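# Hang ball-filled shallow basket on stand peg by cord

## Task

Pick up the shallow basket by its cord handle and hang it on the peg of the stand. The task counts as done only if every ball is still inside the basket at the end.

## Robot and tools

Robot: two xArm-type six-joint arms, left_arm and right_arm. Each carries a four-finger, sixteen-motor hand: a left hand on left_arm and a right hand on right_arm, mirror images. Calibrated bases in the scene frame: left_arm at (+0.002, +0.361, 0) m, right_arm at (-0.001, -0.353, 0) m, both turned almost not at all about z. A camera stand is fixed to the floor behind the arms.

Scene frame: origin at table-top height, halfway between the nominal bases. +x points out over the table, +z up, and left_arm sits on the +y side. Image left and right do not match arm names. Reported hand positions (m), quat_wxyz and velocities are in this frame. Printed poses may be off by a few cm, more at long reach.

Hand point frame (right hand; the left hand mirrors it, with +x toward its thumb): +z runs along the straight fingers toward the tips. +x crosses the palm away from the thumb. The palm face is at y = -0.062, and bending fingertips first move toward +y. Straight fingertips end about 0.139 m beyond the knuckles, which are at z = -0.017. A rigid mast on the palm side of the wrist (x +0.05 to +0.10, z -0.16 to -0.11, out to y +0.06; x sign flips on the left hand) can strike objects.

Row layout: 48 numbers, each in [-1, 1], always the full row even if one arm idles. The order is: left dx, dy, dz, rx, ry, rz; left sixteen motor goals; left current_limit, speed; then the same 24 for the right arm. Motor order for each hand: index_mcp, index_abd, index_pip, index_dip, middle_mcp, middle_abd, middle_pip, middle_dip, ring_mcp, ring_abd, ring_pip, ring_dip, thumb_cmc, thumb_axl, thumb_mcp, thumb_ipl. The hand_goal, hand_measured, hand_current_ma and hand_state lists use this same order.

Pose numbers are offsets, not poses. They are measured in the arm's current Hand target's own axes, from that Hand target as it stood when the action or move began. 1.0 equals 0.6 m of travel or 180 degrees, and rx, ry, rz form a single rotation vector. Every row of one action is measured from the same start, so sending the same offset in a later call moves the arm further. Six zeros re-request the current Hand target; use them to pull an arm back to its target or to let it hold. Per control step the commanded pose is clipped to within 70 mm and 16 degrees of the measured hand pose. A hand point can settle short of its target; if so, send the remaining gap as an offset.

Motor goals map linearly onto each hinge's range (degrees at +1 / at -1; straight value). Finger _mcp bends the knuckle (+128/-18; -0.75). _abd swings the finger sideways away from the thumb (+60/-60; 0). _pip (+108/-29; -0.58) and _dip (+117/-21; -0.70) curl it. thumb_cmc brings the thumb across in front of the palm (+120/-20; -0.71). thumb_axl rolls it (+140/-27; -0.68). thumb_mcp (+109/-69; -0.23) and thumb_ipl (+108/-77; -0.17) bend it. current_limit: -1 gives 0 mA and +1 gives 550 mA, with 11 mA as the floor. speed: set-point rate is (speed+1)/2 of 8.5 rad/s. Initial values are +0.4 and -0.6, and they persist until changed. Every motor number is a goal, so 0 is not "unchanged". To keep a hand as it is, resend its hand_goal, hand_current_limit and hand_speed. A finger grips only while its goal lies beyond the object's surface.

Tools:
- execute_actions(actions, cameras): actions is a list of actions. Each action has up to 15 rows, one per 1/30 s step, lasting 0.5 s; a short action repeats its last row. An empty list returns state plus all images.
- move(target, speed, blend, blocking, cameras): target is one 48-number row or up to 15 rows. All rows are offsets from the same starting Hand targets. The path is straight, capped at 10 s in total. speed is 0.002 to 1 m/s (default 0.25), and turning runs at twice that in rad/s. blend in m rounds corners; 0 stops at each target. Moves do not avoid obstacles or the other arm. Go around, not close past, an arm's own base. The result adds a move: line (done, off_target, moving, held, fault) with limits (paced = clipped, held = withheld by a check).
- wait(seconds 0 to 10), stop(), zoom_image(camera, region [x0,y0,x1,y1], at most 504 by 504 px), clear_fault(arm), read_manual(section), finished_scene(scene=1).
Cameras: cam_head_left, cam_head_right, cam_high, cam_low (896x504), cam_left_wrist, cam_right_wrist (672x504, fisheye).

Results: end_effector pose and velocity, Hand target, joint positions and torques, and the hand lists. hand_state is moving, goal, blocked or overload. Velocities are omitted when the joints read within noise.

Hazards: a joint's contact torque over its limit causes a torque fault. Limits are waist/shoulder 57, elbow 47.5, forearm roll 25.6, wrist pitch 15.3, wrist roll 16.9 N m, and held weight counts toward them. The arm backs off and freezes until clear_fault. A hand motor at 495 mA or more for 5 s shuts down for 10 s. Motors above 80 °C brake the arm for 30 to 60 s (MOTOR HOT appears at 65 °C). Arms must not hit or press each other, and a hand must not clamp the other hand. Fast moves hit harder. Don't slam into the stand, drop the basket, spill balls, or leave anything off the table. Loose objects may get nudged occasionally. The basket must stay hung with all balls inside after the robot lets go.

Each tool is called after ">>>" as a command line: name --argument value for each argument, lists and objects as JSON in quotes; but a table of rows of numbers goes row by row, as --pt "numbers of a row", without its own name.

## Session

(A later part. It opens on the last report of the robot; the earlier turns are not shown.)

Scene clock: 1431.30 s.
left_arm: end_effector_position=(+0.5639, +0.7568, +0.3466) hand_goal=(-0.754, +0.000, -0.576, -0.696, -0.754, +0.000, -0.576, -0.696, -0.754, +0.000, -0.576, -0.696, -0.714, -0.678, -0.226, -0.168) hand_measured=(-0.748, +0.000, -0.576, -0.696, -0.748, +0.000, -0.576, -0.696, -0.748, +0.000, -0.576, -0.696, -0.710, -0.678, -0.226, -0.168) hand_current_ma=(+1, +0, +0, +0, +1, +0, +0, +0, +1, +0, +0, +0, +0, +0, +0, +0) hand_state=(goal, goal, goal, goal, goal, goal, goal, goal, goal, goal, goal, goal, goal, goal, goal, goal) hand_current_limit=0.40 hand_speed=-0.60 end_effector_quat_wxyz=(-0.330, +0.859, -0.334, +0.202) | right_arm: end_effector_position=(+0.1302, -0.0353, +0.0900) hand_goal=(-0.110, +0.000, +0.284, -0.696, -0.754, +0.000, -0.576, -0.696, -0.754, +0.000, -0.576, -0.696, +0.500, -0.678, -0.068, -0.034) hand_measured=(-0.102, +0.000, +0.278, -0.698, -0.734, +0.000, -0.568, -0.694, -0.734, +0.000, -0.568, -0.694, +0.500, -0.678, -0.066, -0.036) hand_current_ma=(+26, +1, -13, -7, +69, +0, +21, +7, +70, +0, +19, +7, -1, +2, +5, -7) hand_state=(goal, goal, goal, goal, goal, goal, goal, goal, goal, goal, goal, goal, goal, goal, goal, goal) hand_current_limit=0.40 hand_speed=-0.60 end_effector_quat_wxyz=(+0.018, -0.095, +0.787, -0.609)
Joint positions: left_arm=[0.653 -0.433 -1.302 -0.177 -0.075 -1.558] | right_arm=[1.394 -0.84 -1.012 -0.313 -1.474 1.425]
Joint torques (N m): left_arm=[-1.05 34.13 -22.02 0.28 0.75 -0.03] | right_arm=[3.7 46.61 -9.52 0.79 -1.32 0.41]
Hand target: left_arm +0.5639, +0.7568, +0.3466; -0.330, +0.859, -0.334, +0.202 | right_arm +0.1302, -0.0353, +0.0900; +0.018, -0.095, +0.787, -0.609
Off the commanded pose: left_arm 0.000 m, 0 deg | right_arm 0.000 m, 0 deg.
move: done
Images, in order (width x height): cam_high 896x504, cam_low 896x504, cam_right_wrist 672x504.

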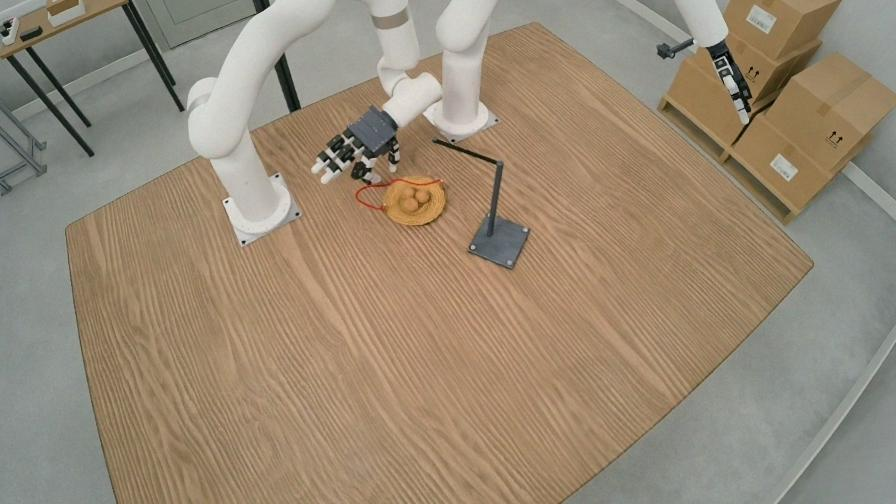

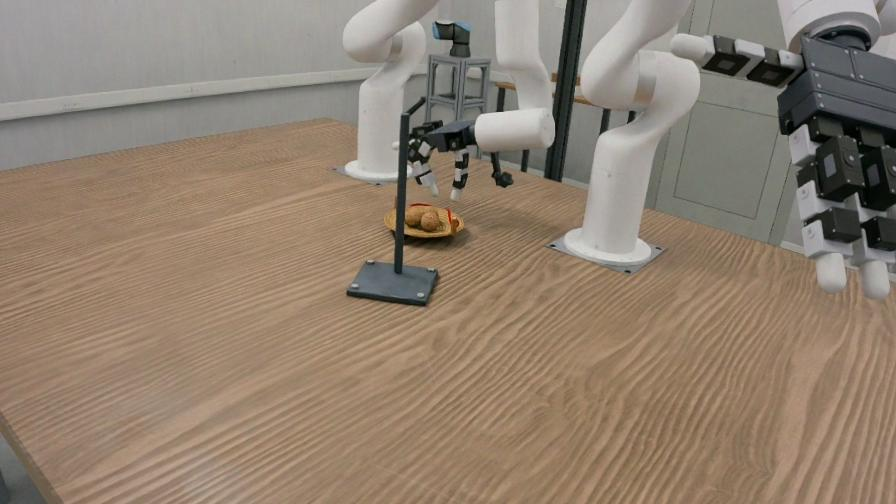

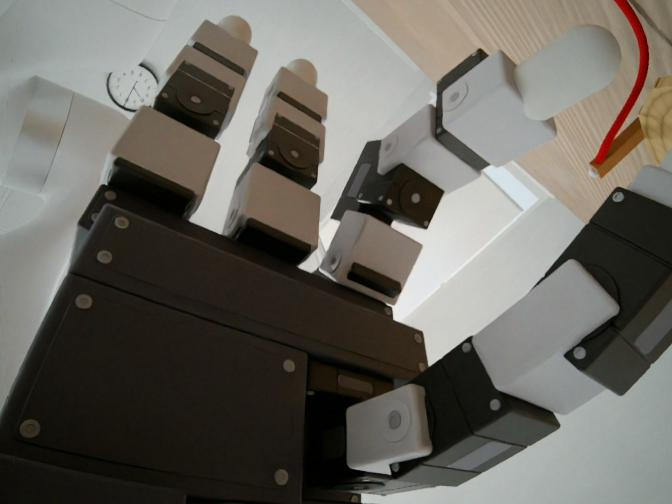

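>>> move --target '[0,0,0,0,0,0,-0.754,0,-0.576,-0.696,-0.754,0,-0.576,-0.696,-0.754,0,-0.576,-0.696,-0.714,-0.678,-0.226,-0.168,0.4,-0.6,-0.0112,0.0688,0.0142,0,0,0,-0.11,0,0.285,-0.696,-0.754,0,-0.576,-0.696,-0.754,0,-0.576,-0.696,0.5,-0.678,-0.011,-0.034,0.4,-0.6]' --speed 0.08 --cameras '["cam_right_wrist", "cam_high", "cam_low"]'

>>> zoom_image --camera "cam_right_wrist" --region '[500, 0, 672, 200]'

>>> zoom_image --camera "cam_high" --region '[350, 140, 430, 220]'

>>> zoom_image --camera "cam_low" --region '[370, 130, 490, 250]'

Scene clock: 1499.70 s.
left_arm: end_effector_position=(+0.5639, +0.7568, +0.3466) hand_goal=(-0.754, +0.000, -0.576, -0.696, -0.754, +0.000, -0.576, -0.696, -0.754, +0.000, -0.576, -0.696, -0.714, -0.678, -0.226, -0.168) hand_measured=(-0.748, +0.000, -0.576, -0.696, -0.748, +0.000, -0.576, -0.696, -0.748, +0.000, -0.576, -0.696, -0.710, -0.678, -0.226, -0.168) hand_current_ma=(+1, +0, +0, +0, +1, +0, +0, +0, +1, +0, +0, +0, +0, +0, +0, +0) hand_state=(goal, goal, goal, goal, goal, goal, goal, goal, goal, goal, goal, goal, goal, goal, goal, goal) hand_current_limit=0.40 hand_speed=-0.60 end_effector_quat_wxyz=(-0.330, +0.859, -0.334, +0.202) | right_arm: end_effector_position=(+0.1328, -0.0323, +0.0475) hand_goal=(-0.110, +0.000, +0.284, -0.696, -0.754, +0.000, -0.576, -0.696, -0.754, +0.000, -0.576, -0.696, +0.500, -0.678, -0.012, -0.034) hand_measured=(-0.102, +0.000, +0.278, -0.698, -0.734, +0.000, -0.568, -0.694, -0.734, +0.000, -0.568, -0.694, +0.500, -0.678, -0.014, -0.036) hand_current_ma=(+26, +1, -13, -7, +69, +0, +21, +7, +70, +0, +19, +7, -1, +2, -10, -7) hand_state=(goal, goal, goal, goal, goal, goal, goal, goal, goal, goal, goal, goal, goal, goal, goal, goal) hand_current_limit=0.40 hand_speed=-0.60 end_effector_quat_wxyz=(+0.018, -0.095, +0.787, -0.609)
Joint positions: left_arm=[0.653 -0.433 -1.302 -0.177 -0.075 -1.558] | right_arm=[1.39 -0.942 -1.06 -0.319 -1.422 1.442]
Joint torques (N m): left_arm=[-1.17 34.19 -21.89 0.38 0.74 -0.01] | right_arm=[-3.5 48.16 -10.69 -0.8 -1.4 0.42]
Hand target: left_arm +0.5639, +0.7568, +0.3466; -0.330, +0.859, -0.334, +0.202 | right_arm +0.1328, -0.0323, +0.0475; +0.018, -0.095, +0.787, -0.609
Off the commanded pose: left_arm 0.000 m, 0 deg | right_arm 0.000 m, 0 deg.
move: done
Images, in order (width x height): cam_high 896x504, cam_low 896x504, cam_right_wrist 672x504.

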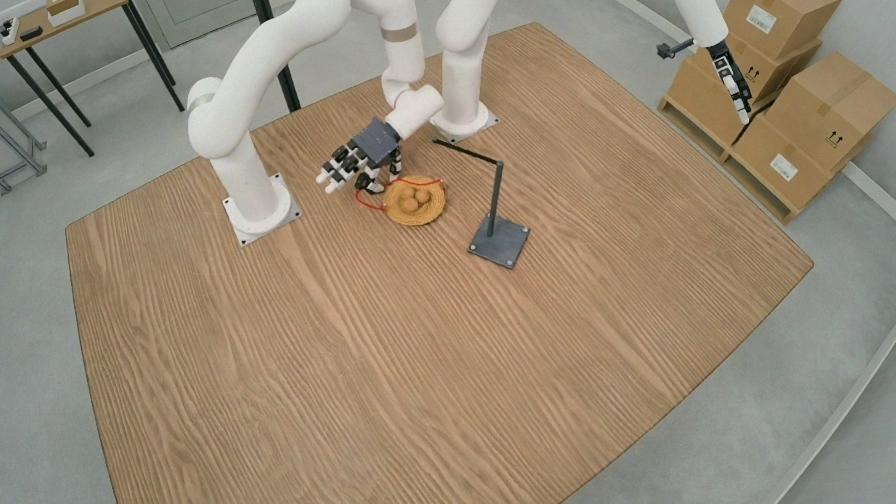

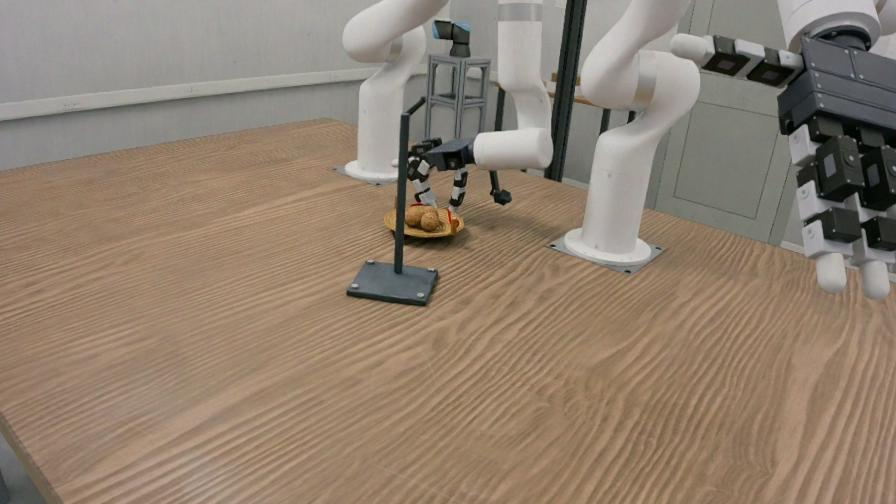

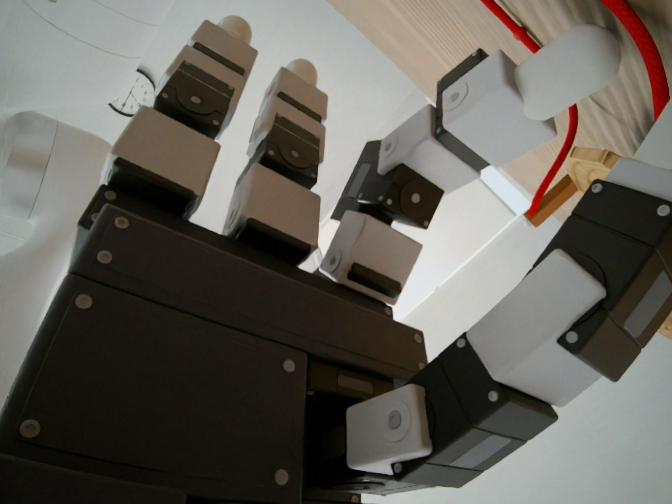

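Scaled by 2.520 from the camera's 672x504 image, which has a finer 960x720 frame.

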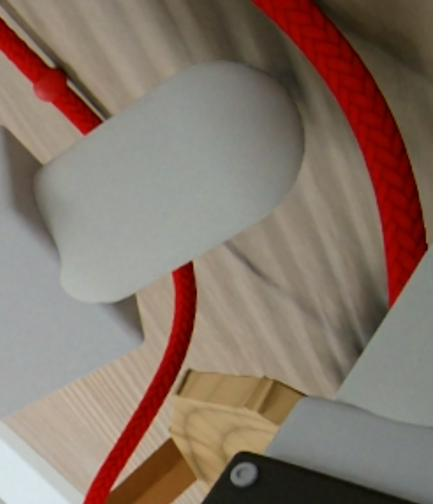

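Scaled by 6.300.

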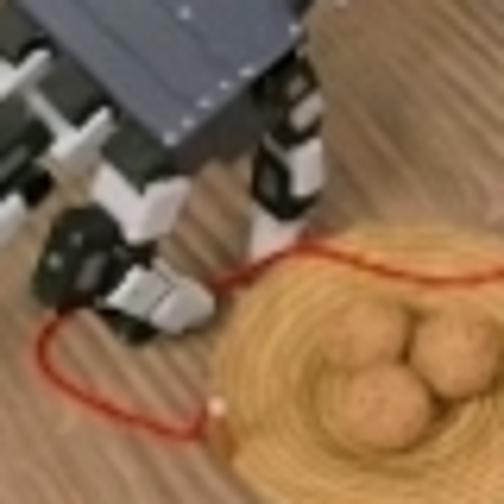

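Scaled by 4.200.

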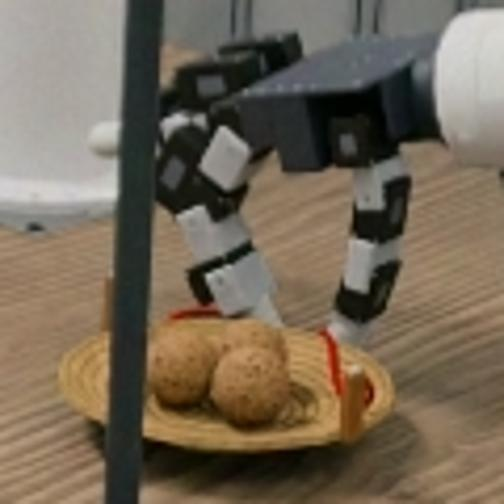

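>>> move --target '[0,0,0,0,0,0,-0.754,0,-0.576,-0.696,-0.754,0,-0.576,-0.696,-0.754,0,-0.576,-0.696,-0.714,-0.678,-0.226,-0.168,0.4,-0.6,-0.0003,0.0032,0.0009,0,0,0,-0.03,0,0.285,-0.696,-0.754,0,-0.576,-0.696,-0.754,0,-0.576,-0.696,0.5,-0.678,0.01,-0.034,0.4,-0.8]' --speed 0.05 --cameras '["cam_right_wrist", "cam_high"]'

>>> zoom_image --camera "cam_right_wrist" --region '[500, 0, 672, 200]'

>>> zoom_image --camera "cam_high" --region '[350, 140, 430, 220]'

Scene clock: 1515.43 s.
left_arm: end_effector_position=(+0.5639, +0.7568, +0.3466) hand_goal=(-0.754, +0.000, -0.576, -0.696, -0.754, +0.000, -0.576, -0.696, -0.754, +0.000, -0.576, -0.696, -0.714, -0.678, -0.226, -0.168) hand_measured=(-0.748, +0.000, -0.576, -0.696, -0.748, +0.000, -0.576, -0.696, -0.748, +0.000, -0.576, -0.696, -0.710, -0.678, -0.226, -0.168) hand_current_ma=(+1, +0, +0, +0, +1, +0, +0, +0, +1, +0, +0, +0, +0, +0, +0, +0) hand_state=(goal, goal, goal, goal, goal, goal, goal, goal, goal, goal, goal, goal, goal, goal, goal, goal) hand_current_limit=0.40 hand_speed=-0.60 end_effector_quat_wxyz=(-0.330, +0.859, -0.334, +0.202) | right_arm: end_effector_position=(+0.1328, -0.0324, +0.0455) hand_goal=(-0.030, +0.000, +0.284, -0.696, -0.754, +0.000, -0.576, -0.696, -0.754, +0.000, -0.576, -0.696, +0.500, -0.678, +0.010, -0.034) hand_measured=(-0.030, +0.000, +0.280, -0.698, -0.734, +0.000, -0.568, -0.694, -0.734, +0.000, -0.568, -0.694, +0.500, -0.678, +0.006, -0.036) hand_current_ma=(+0, +1, -13, -7, +69, +0, +21, +7, +70, +0, +19, +7, -1, +2, -11, -7) hand_state=(goal, goal, goal, goal, goal, goal, goal, goal, goal, goal, goal, goal, goal, goal, goal, goal) hand_current_limit=0.40 hand_speed=-0.80 end_effector_quat_wxyz=(+0.018, -0.095, +0.787, -0.609)
Joint positions: left_arm=[0.653 -0.433 -1.302 -0.177 -0.075 -1.558] | right_arm=[1.39 -0.947 -1.062 -0.319 -1.42 1.443]
Joint torques (N m): left_arm=[-1.37 34.31 -21.9 0.21 0.77 -0.07] | right_arm=[-3.29 49.48 -10.71 -0.81 -1.38 0.41]
Hand target: left_arm +0.5639, +0.7568, +0.3466; -0.330, +0.859, -0.334, +0.202 | right_arm +0.1328, -0.0324, +0.0455; +0.018, -0.095, +0.787, -0.609
Off the commanded pose: left_arm 0.000 m, 0 deg | right_arm 0.000 m, 0 deg.
move: done
Images, in order (width x height): cam_high 896x504, cam_right_wrist 672x504.

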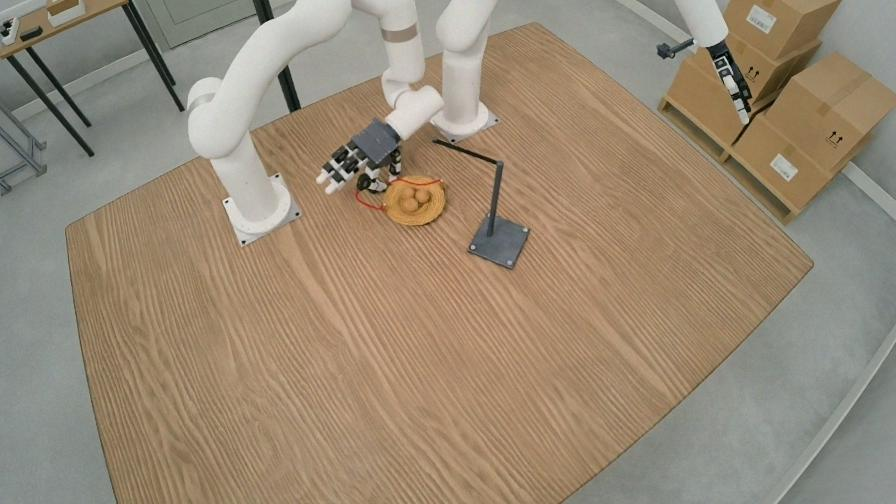

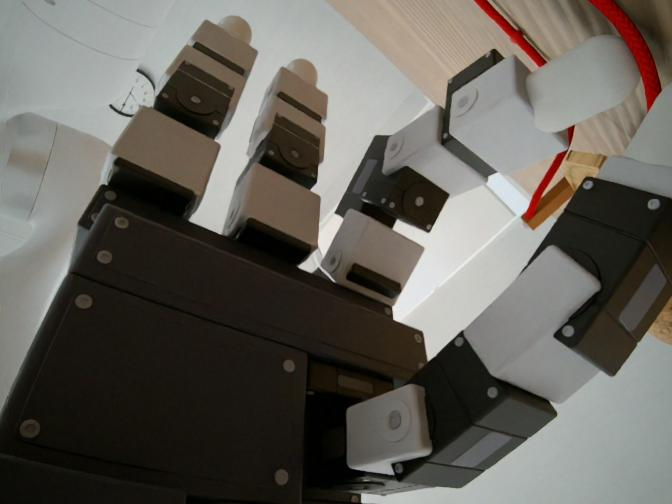

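Scaled by 2.520 from the camera's 672x504 image, which has a finer 960x720 frame.

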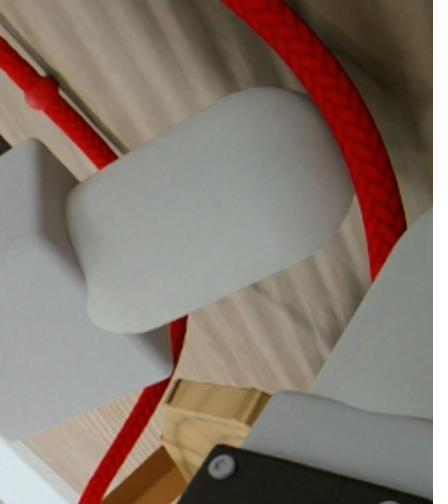

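Scaled by 6.300.

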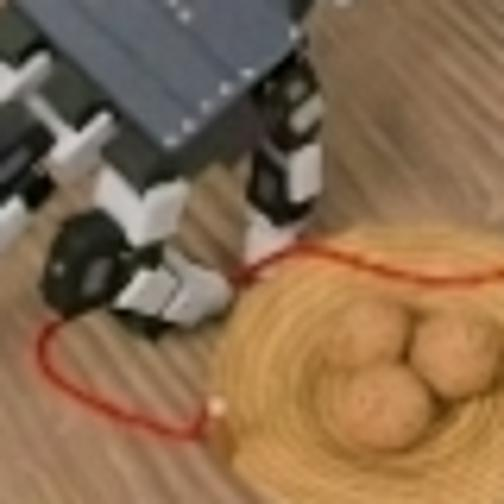

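>>> move --target '[0,0,0,0,0,0,-0.754,0,-0.576,-0.696,-0.754,0,-0.576,-0.696,-0.754,0,-0.576,-0.696,-0.714,-0.678,-0.226,-0.168,0.4,-0.6,-0.0002,0.0024,0.0006,0,0,0,0.03,0,0.285,-0.696,-0.754,0,-0.576,-0.696,-0.754,0,-0.576,-0.696,0.5,-0.678,0.045,-0.034,0.0,-0.85]' --speed 0.05 --cameras '["cam_right_wrist", "cam_high"]'

>>> zoom_image --camera "cam_right_wrist" --region '[500, 0, 672, 200]'

>>> zoom_image --camera "cam_high" --region '[350, 140, 430, 220]'

Scene clock: 1526.40 s.
left_arm: end_effector_position=(+0.5639, +0.7568, +0.3466) hand_goal=(-0.754, +0.000, -0.576, -0.696, -0.754, +0.000, -0.576, -0.696, -0.754, +0.000, -0.576, -0.696, -0.714, -0.678, -0.226, -0.168) hand_measured=(-0.748, +0.000, -0.576, -0.696, -0.748, +0.000, -0.576, -0.696, -0.748, +0.000, -0.576, -0.696, -0.710, -0.678, -0.226, -0.168) hand_current_ma=(+1, +0, +0, +0, +1, +0, +0, +0, +1, +0, +0, +0, +0, +0, +0, +0) hand_state=(goal, goal, goal, goal, goal, goal, goal, goal, goal, goal, goal, goal, goal, goal, goal, goal) hand_current_limit=0.40 hand_speed=-0.60 end_effector_quat_wxyz=(-0.330, +0.859, -0.334, +0.202) | right_arm: end_effector_position=(+0.1328, -0.0323, +0.0440) hand_goal=(+0.030, +0.000, +0.284, -0.696, -0.754, +0.000, -0.576, -0.696, -0.754, +0.000, -0.576, -0.696, +0.500, -0.678, +0.044, -0.034) hand_measured=(+0.014, +0.000, +0.278, -0.698, -0.734, +0.000, -0.568, -0.694, -0.734, +0.000, -0.568, -0.694, +0.500, -0.678, +0.036, -0.036) hand_current_ma=(-57, +1, -18, -7, +69, +0, +21, +7, +70, +0, +19, +7, -1, +1, -34, -7) hand_state=(goal, goal, goal, goal, goal, goal, goal, goal, goal, goal, goal, goal, goal, goal, goal, goal) hand_current_limit=0.00 hand_speed=-0.85 end_effector_quat_wxyz=(+0.018, -0.095, +0.787, -0.609)
Joint positions: left_arm=[0.653 -0.433 -1.302 -0.177 -0.075 -1.558] | right_arm=[1.39 -0.95 -1.064 -0.319 -1.418 1.443]
Joint torques (N m): left_arm=[-0.78 34.84 -21.92 0.47 0.79 -0.01] | right_arm=[0.68 48.76 -10.67 -0.64 -1.37 0.43]
Hand target: left_arm +0.5639, +0.7568, +0.3466; -0.330, +0.859, -0.334, +0.202 | right_arm +0.1328, -0.0323, +0.0440; +0.018, -0.095, +0.787, -0.609
Off the commanded pose: left_arm 0.000 m, 0 deg | right_arm 0.000 m, 0 deg.
move: done
Images, in order (width x height): cam_high 896x504, cam_right_wrist 672x504.

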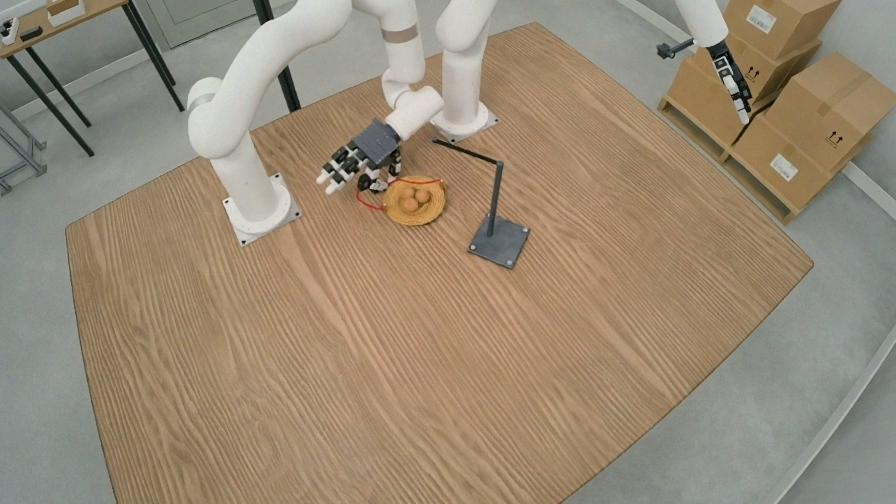

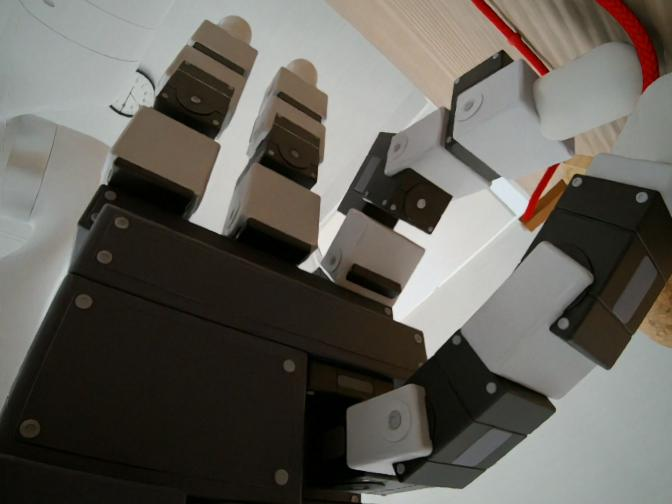

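Scaled by 2.520 from the camera's 672x504 image, which has a finer 960x720 frame.

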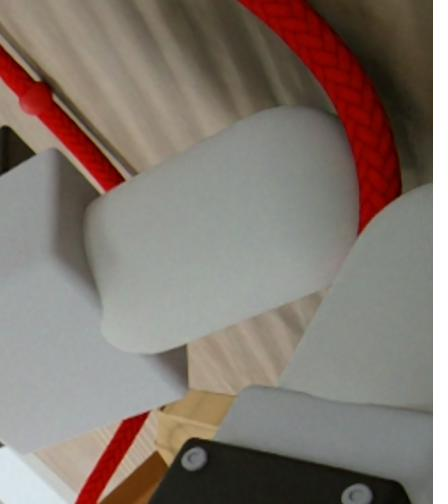

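Scaled by 6.300.

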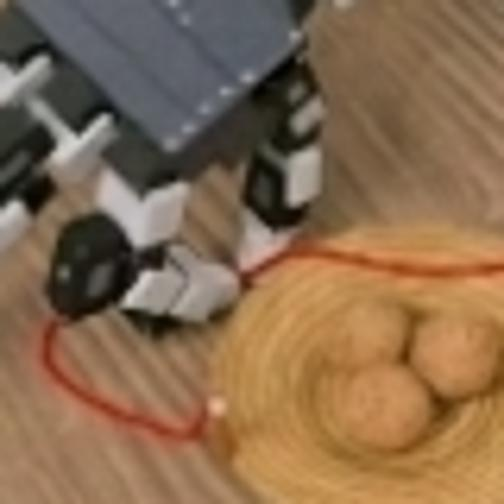

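>>> move --target '[0,0,0,0,0,0,-0.754,0,-0.576,-0.696,-0.754,0,-0.576,-0.696,-0.754,0,-0.576,-0.696,-0.714,-0.678,-0.226,-0.168,0.4,-0.6,0,0,0,0,0,0,0.13,0,0.285,-0.696,-0.754,0,-0.576,-0.696,-0.754,0,-0.576,-0.696,0.5,-0.678,0.13,-0.034,0.5,-0.85]' --speed 0.05 --cameras '["cam_right_wrist"]'

>>> zoom_image --camera "cam_right_wrist" --region '[500, 0, 672, 200]'

Scene clock: 1540.83 s.
left_arm: end_effector_position=(+0.5639, +0.7568, +0.3466) hand_goal=(-0.754, +0.000, -0.576, -0.696, -0.754, +0.000, -0.576, -0.696, -0.754, +0.000, -0.576, -0.696, -0.714, -0.678, -0.226, -0.168) hand_measured=(-0.748, +0.000, -0.576, -0.696, -0.748, +0.000, -0.576, -0.696, -0.748, +0.000, -0.576, -0.696, -0.710, -0.678, -0.226, -0.168) hand_current_ma=(+1, +0, +0, +0, +1, +0, +0, +0, +1, +0, +0, +0, +0, +0, +0, +0) hand_state=(goal, goal, goal, goal, goal, goal, goal, goal, goal, goal, goal, goal, goal, goal, goal, goal) hand_current_limit=0.40 hand_speed=-0.60 end_effector_quat_wxyz=(-0.330, +0.859, -0.334, +0.202) | right_arm: end_effector_position=(+0.1328, -0.0323, +0.0440) hand_goal=(+0.130, +0.000, +0.284, -0.696, -0.754, +0.000, -0.576, -0.696, -0.754, +0.000, -0.576, -0.696, +0.500, -0.678, +0.130, -0.034) hand_measured=(+0.026, +0.000, +0.258, -0.706, -0.734, +0.000, -0.568, -0.694, -0.734, +0.000, -0.568, -0.694, +0.502, -0.678, +0.056, -0.050) hand_current_ma=(-413, +1, -91, -30, +69, +0, +21, +7, +70, +0, +19, +7, +3, +0, -399, -67) hand_state=(blocked, goal, blocked, goal, goal, goal, goal, goal, goal, goal, goal, goal, goal, goal, blocked, goal) hand_current_limit=0.50 hand_speed=-0.85 end_effector_quat_wxyz=(+0.018, -0.095, +0.787, -0.609)
Joint positions: left_arm=[0.653 -0.433 -1.302 -0.177 -0.075 -1.558] | right_arm=[1.39 -0.95 -1.064 -0.319 -1.418 1.443]
Joint torques (N m): left_arm=[-0.96 34.11 -22.07 0.51 0.72 -0.03] | right_arm=[1.44 48.76 -10.83 -0.58 -1.41 0.45]
Hand target: left_arm +0.5639, +0.7568, +0.3466; -0.330, +0.859, -0.334, +0.202 | right_arm +0.1328, -0.0323, +0.0440; +0.018, -0.095, +0.787, -0.609
Off the commanded pose: left_arm 0.000 m, 0 deg | right_arm 0.000 m, 0 deg.
move: done
Images, in order (width x height): cam_right_wrist 672x504.

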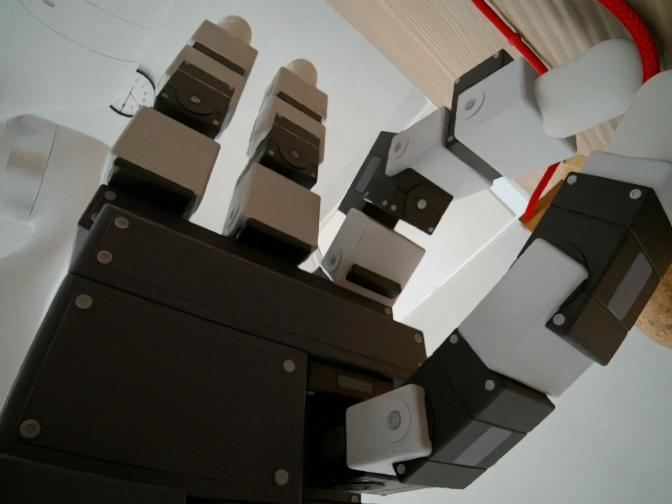

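Scaled by 2.520 from the camera's 672x504 image, which has a finer 960x720 frame.

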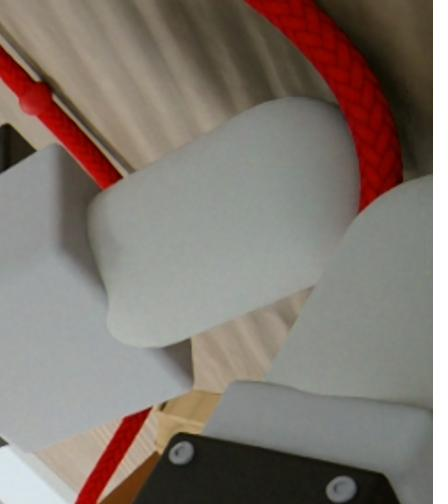

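>>> move --target '[0,0,0,0,0,0,-0.754,0,-0.576,-0.696,-0.754,0,-0.576,-0.696,-0.754,0,-0.576,-0.696,-0.714,-0.678,-0.226,-0.168,0.4,-0.6,0.0029,-0.0321,-0.0086,0,0,0,0.13,0,0.285,-0.696,-0.754,0,-0.576,-0.696,-0.754,0,-0.576,-0.696,0.5,-0.678,0.13,-0.034,0.5,-0.85]' --speed 0.04 --cameras '["cam_right_wrist", "cam_high"]'

>>> zoom_image --camera "cam_right_wrist" --region '[500, 0, 672, 200]'

>>> zoom_image --camera "cam_high" --region '[350, 140, 430, 220]'

Scene clock: 1554.87 s.
left_arm: end_effector_position=(+0.5639, +0.7568, +0.3466) hand_goal=(-0.754, +0.000, -0.576, -0.696, -0.754, +0.000, -0.576, -0.696, -0.754, +0.000, -0.576, -0.696, -0.714, -0.678, -0.226, -0.168) hand_measured=(-0.748, +0.000, -0.576, -0.696, -0.748, +0.000, -0.576, -0.696, -0.748, +0.000, -0.576, -0.696, -0.710, -0.678, -0.226, -0.168) hand_current_ma=(+1, +0, +0, +0, +1, +0, +0, +0, +1, +0, +0, +0, +0, +0, +0, +0) hand_state=(goal, goal, goal, goal, goal, goal, goal, goal, goal, goal, goal, goal, goal, goal, goal, goal) hand_current_limit=0.40 hand_speed=-0.60 end_effector_quat_wxyz=(-0.330, +0.859, -0.334, +0.202) | right_arm: end_effector_position=(+0.1328, -0.0323, +0.0640) hand_goal=(+0.130, +0.000, +0.284, -0.696, -0.754, +0.000, -0.576, -0.696, -0.754, +0.000, -0.576, -0.696, +0.500, -0.678, +0.130, -0.034) hand_measured=(+0.026, +0.000, +0.256, -0.706, -0.734, +0.000, -0.568, -0.694, -0.734, +0.000, -0.568, -0.694, +0.502, -0.678, +0.056, -0.050) hand_current_ma=(-412, +1, -96, -33, +69, +0, +21, +7, +70, +0, +19, +7, +6, +0, -393, -67) hand_state=(blocked, goal, blocked, goal, goal, goal, goal, goal, goal, goal, goal, goal, goal, goal, blocked, goal) hand_current_limit=0.50 hand_speed=-0.85 end_effector_quat_wxyz=(+0.018, -0.095, +0.787, -0.609)
Joint positions: left_arm=[0.653 -0.433 -1.302 -0.177 -0.075 -1.558] | right_arm=[1.39 -0.904 -1.044 -0.318 -1.443 1.435]
Joint torques (N m): left_arm=[-0.55 34.38 -22 0.25 0.71 -0.01] | right_arm=[-2.13 53.28 -9.17 0.74 -2.6 -0.34]
Hand target: left_arm +0.5639, +0.7568, +0.3466; -0.330, +0.859, -0.334, +0.202 | right_arm +0.1328, -0.0323, +0.0640; +0.018, -0.095, +0.787, -0.609
Off the commanded pose: left_arm 0.000 m, 0 deg | right_arm 0.000 m, 0 deg.
move: done
Images, in order (width x height): cam_high 896x504, cam_right_wrist 672x504.

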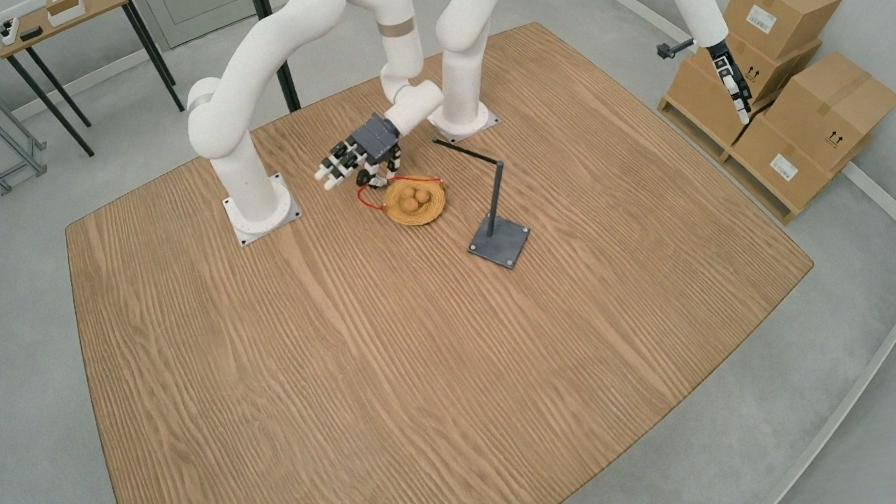

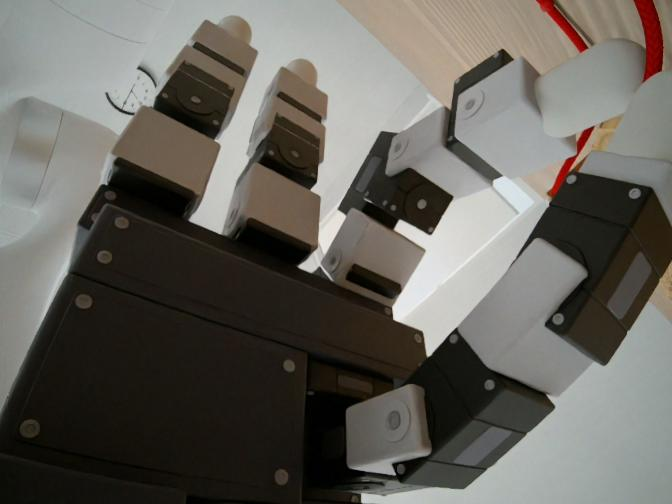

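Scaled by 2.520 from the camera's 672x504 image, which has a finer 960x720 frame.

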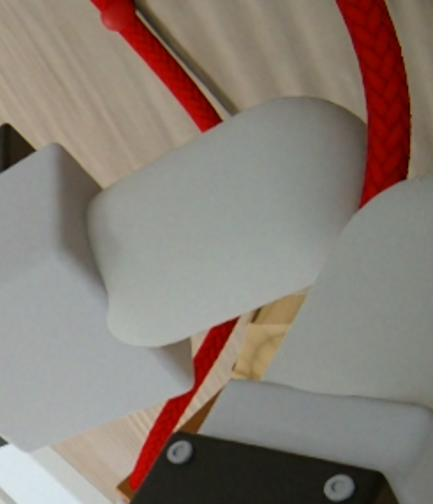

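Scaled by 6.300.

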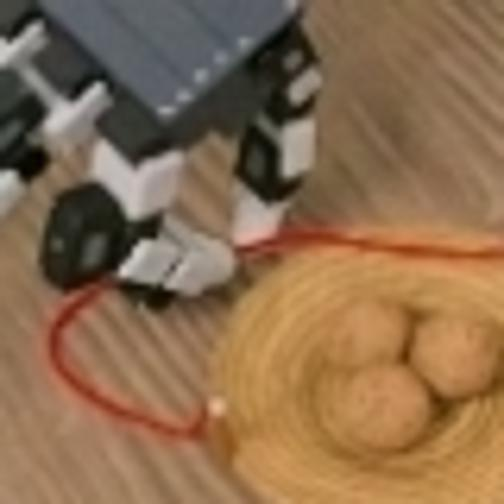

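>>> move --target '[0,0,0,0,0,0,-0.754,0,-0.576,-0.696,-0.754,0,-0.576,-0.696,-0.754,0,-0.576,-0.696,-0.714,-0.678,-0.226,-0.168,0.4,-0.6,-0.0303,-0.0703,-0.0385,0,0,0,0.13,0,0.285,-0.696,0.479,0,0.591,-0.406,0.479,0,0.591,-0.406,0.5,-0.678,0.13,-0.034,0.5,-0.6]' --speed 0.1 --cameras '["cam_right_wrist", "cam_high"]'

>>> move --target '[0,0,0,0,0,0,-0.754,0,-0.576,-0.696,-0.754,0,-0.576,-0.696,-0.754,0,-0.576,-0.696,-0.714,-0.678,-0.226,-0.168,0.4,-0.6,-0.155,-0.0508,-0.0718,-0.1737,-0.4169,-0.2917,0.13,0,0.285,-0.696,0.479,0,0.591,-0.406,0.479,0,0.591,-0.406,0.5,-0.678,0.13,-0.034,0.5,-0.6]' --speed 0.25 --cameras '["all"]'

Scene clock: 1773.13 s.
left_arm: end_effector_position=(+0.5639, +0.7568, +0.3466) hand_goal=(-0.754, +0.000, -0.576, -0.696, -0.754, +0.000, -0.576, -0.696, -0.754, +0.000, -0.576, -0.696, -0.714, -0.678, -0.226, -0.168) hand_measured=(-0.748, +0.000, -0.576, -0.696, -0.748, +0.000, -0.576, -0.696, -0.748, +0.000, -0.576, -0.696, -0.710, -0.678, -0.226, -0.168) hand_current_ma=(+1, +0, +0, +0, +1, +0, +0, +0, +1, +0, +0, +0, +0, +0, +0, +0) hand_state=(goal, goal, goal, goal, goal, goal, goal, goal, goal, goal, goal, goal, goal, goal, goal, goal) hand_current_limit=0.40 hand_speed=-0.60 end_effector_quat_wxyz=(-0.330, +0.859, -0.334, +0.202) | right_arm: end_effector_position=(+0.1527, -0.0173, +0.1090) hand_goal=(+0.130, +0.000, +0.284, -0.696, +0.478, +0.000, +0.590, -0.406, +0.478, +0.000, +0.590, -0.406, +0.500, -0.678, +0.130, -0.034) hand_measured=(+0.026, +0.000, +0.256, -0.708, +0.470, +0.000, +0.582, -0.410, +0.470, +0.000, +0.582, -0.410, +0.504, -0.678, +0.058, -0.050) hand_current_ma=(-412, +1, -99, -34, -28, +0, -22, -8, -28, +0, -21, -8, +8, +0, -389, -67) hand_state=(blocked, goal, blocked, goal, goal, goal, goal, goal, goal, goal, goal, goal, goal, goal, blocked, goal) hand_current_limit=0.50 hand_speed=-0.60 end_effector_quat_wxyz=(+0.018, -0.095, +0.787, -0.609)
Joint positions: left_arm=[0.653 -0.433 -1.302 -0.177 -0.075 -1.558] | right_arm=[1.358 -0.827 -1.065 -0.346 -1.534 1.397]
Joint torques (N m): left_arm=[-0.9 34.92 -21.99 0.43 0.74 -0.07] | right_arm=[-3.31 54.02 -12.86 -0.71 -2.5 -0.36]
Hand target: left_arm +0.5639, +0.7568, +0.3466; -0.330, +0.859, -0.334, +0.202 | right_arm +0.1527, -0.0173, +0.1090; +0.018, -0.095, +0.787, -0.609
Off the commanded pose: left_arm 0.000 m, 0 deg | right_arm 0.000 m, 0 deg.
move: done
Images, in order (width x height): cam_high 896x504, cam_right_wrist 672x504.

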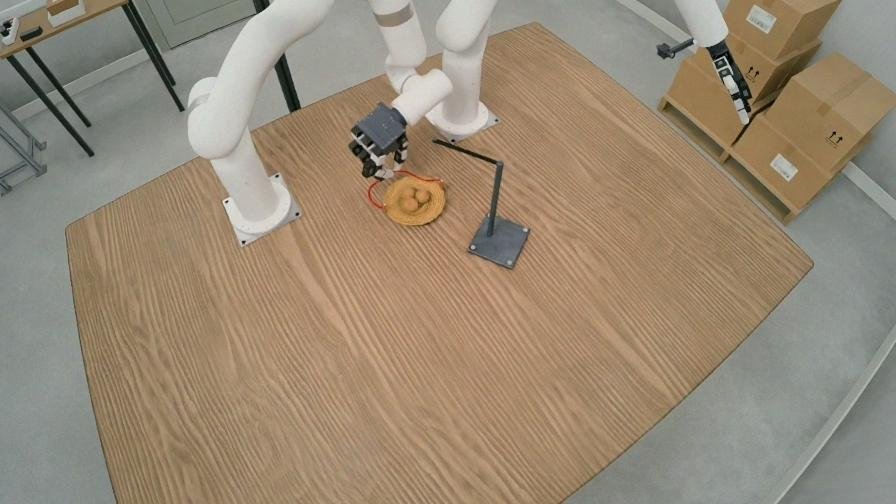

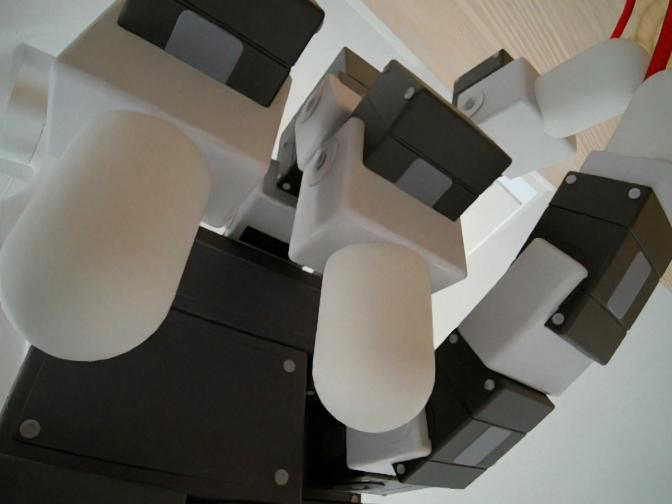

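Scene clock: 1777.17 s.
left_arm: end_effector_position=(+0.5639, +0.7568, +0.3466) hand_goal=(-0.754, +0.000, -0.576, -0.696, -0.754, +0.000, -0.576, -0.696, -0.754, +0.000, -0.576, -0.696, -0.714, -0.678, -0.226, -0.168) hand_measured=(-0.748, +0.000, -0.576, -0.696, -0.748, +0.000, -0.576, -0.696, -0.748, +0.000, -0.576, -0.696, -0.710, -0.678, -0.226, -0.168) hand_current_ma=(+1, +0, +0, +0, +1, +0, +0, +0, +1, +0, +0, +0, +0, +0, +0, +0) hand_state=(goal, goal, goal, goal, goal, goal, goal, goal, goal, goal, goal, goal, goal, goal, goal, goal) hand_current_limit=0.40 hand_speed=-0.60 end_effector_quat_wxyz=(-0.330, +0.859, -0.334, +0.202) | right_arm: end_effector_position=(+0.2416, +0.0326, +0.1413) hand_goal=(+0.130, +0.000, +0.284, -0.696, +0.478, +0.000, +0.590, -0.406, +0.478, +0.000, +0.590, -0.406, +0.500, -0.678, +0.130, -0.034) hand_measured=(+0.026, +0.000, +0.254, -0.708, +0.470, +0.000, +0.584, -0.410, +0.470, +0.000, +0.584, -0.410, +0.504, -0.678, +0.058, -0.050) hand_current_ma=(-412, +1, -102, -34, -28, +0, -18, -8, -28, +0, -17, -8, +9, +0, -381, -67) hand_state=(blocked, goal, blocked, goal, goal, goal, goal, goal, goal, goal, goal, goal, goal, goal, blocked, goal) hand_current_limit=0.50 hand_speed=-0.60 end_effector_quat_wxyz=(-0.198, +0.740, -0.621, +0.166)
Joint positions: left_arm=[0.653 -0.433 -1.302 -0.177 -0.075 -1.558] | right_arm=[1.034 -0.355 -0.682 -1.65 -0.391 0.878]
Joint torques (N m): left_arm=[-0.81 34.6 -22.06 0.3 0.75 0.01] | right_arm=[-3.78 38.67 -13.58 -1.3 0.06 0.39]
Hand target: left_arm +0.5639, +0.7568, +0.3466; -0.330, +0.859, -0.334, +0.202 | right_arm +0.2416, +0.0326, +0.1413; -0.198, +0.740, -0.621, +0.166
Off the commanded pose: left_arm 0.000 m, 0 deg | right_arm 0.000 m, 0 deg.
move: done

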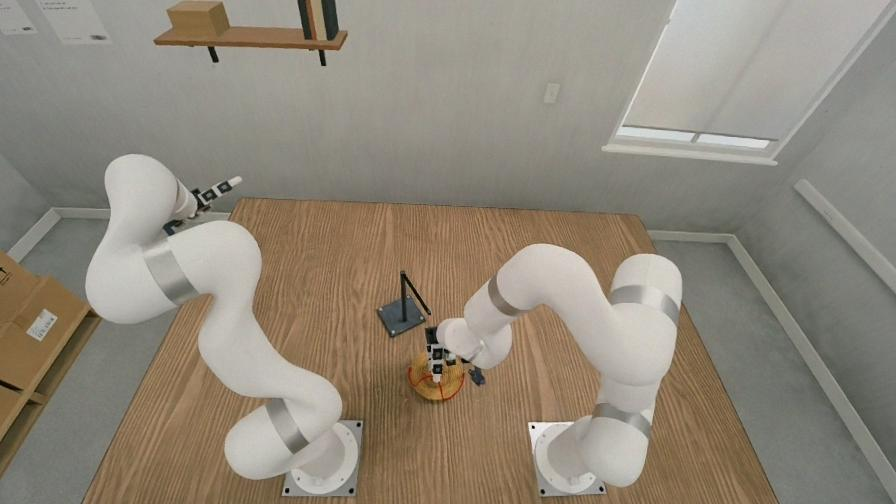

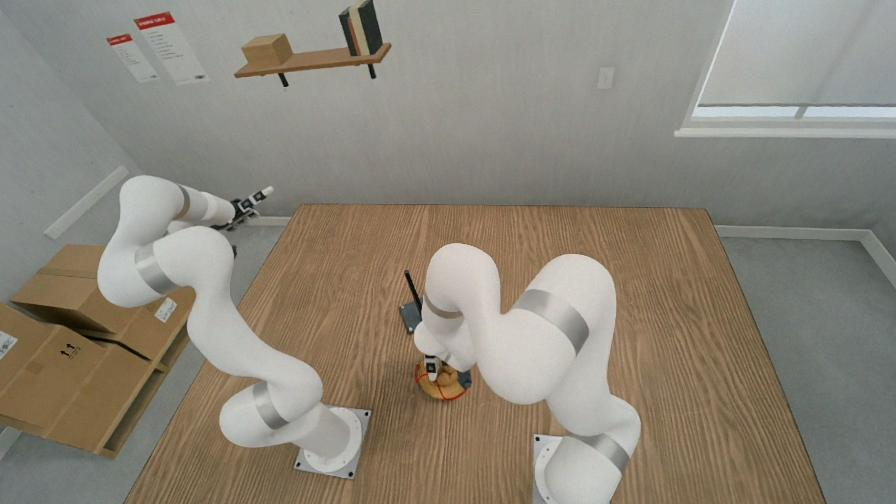

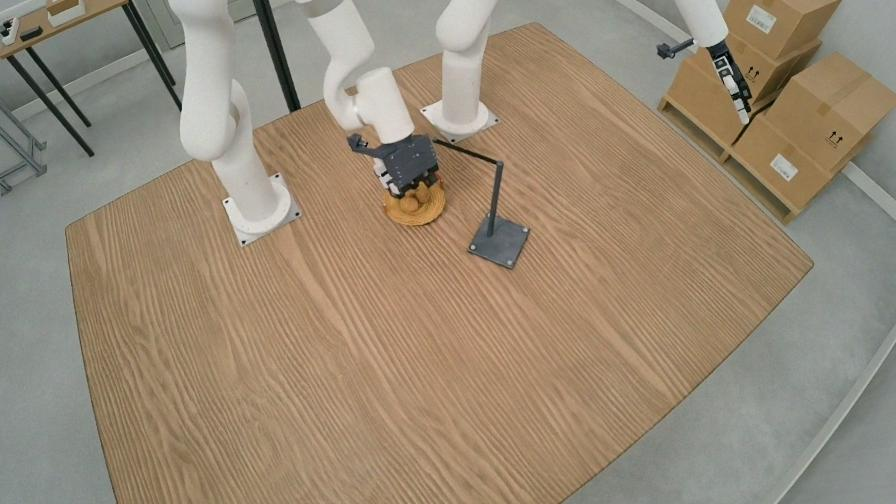

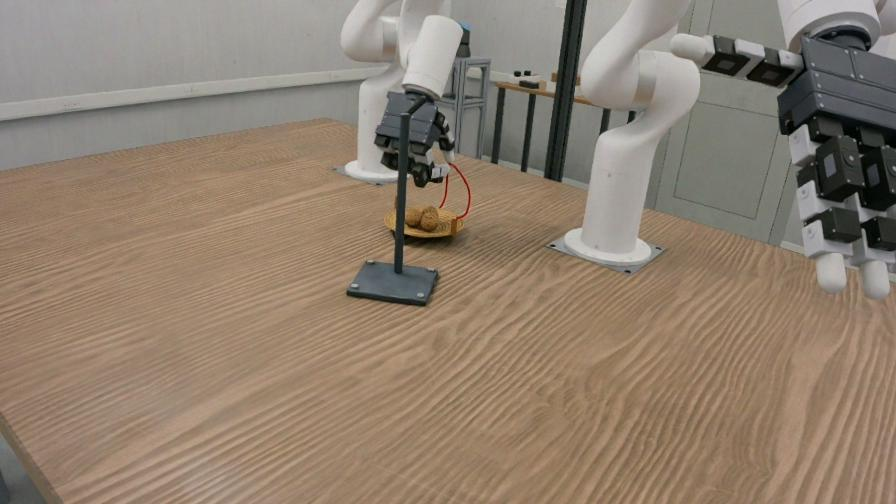

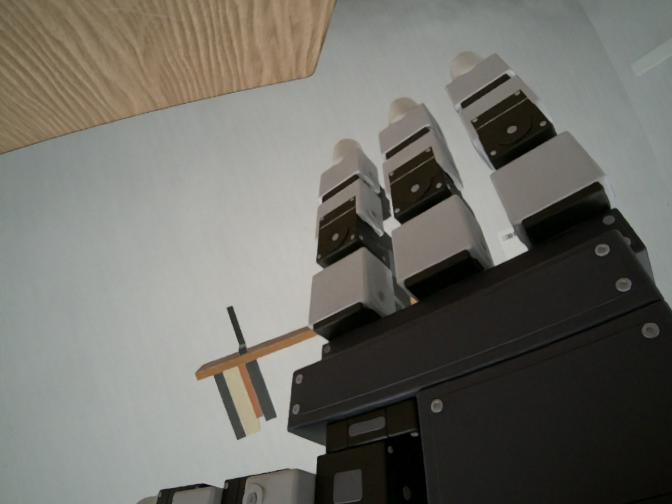

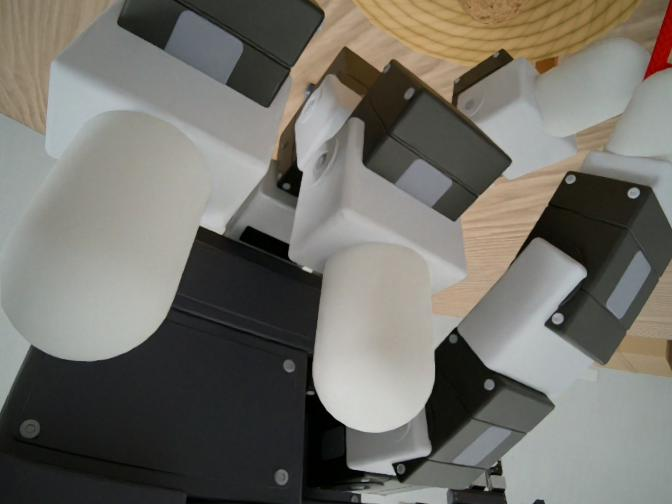

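>>> zoom_image --camera "cam_low" --region '[370, 80, 490, 250]'

>>> zoom_image --camera "cam_head_left" --region '[380, 310, 500, 430]'

>>> zoom_image --camera "cam_right_wrist" --region '[480, 0, 672, 200]'

>>> zoom_image --camera "cam_head_right" --region '[380, 310, 500, 430]'

Scaled by 2.965.

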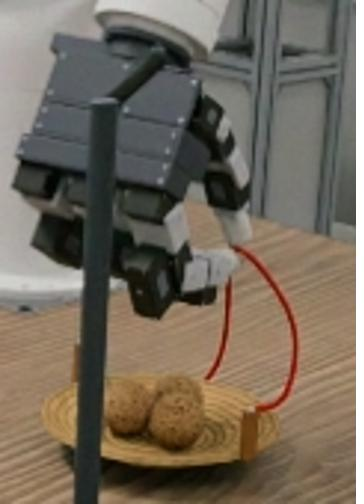

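Scaled by 4.200.

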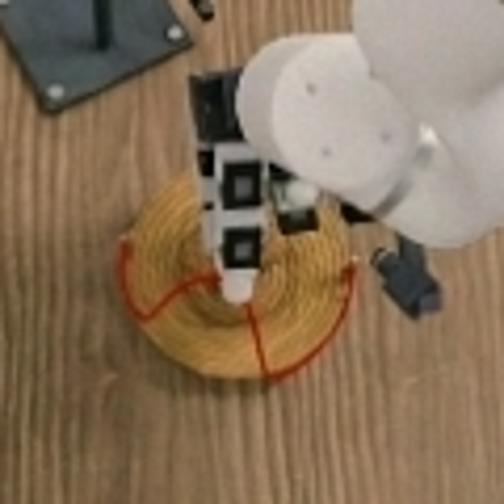

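Scaled by 2.520 from the camera's 672x504 image, which has a finer 960x720 frame.

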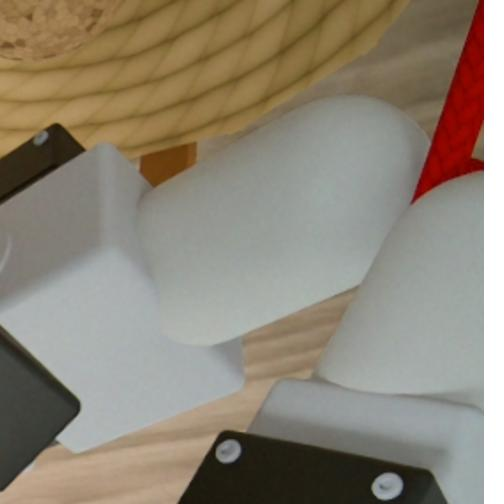

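Scaled by 4.200.

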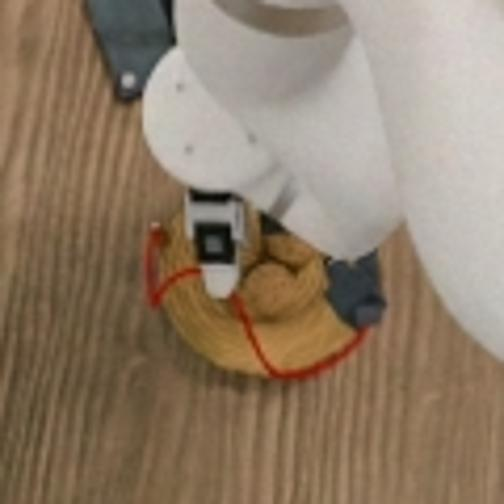

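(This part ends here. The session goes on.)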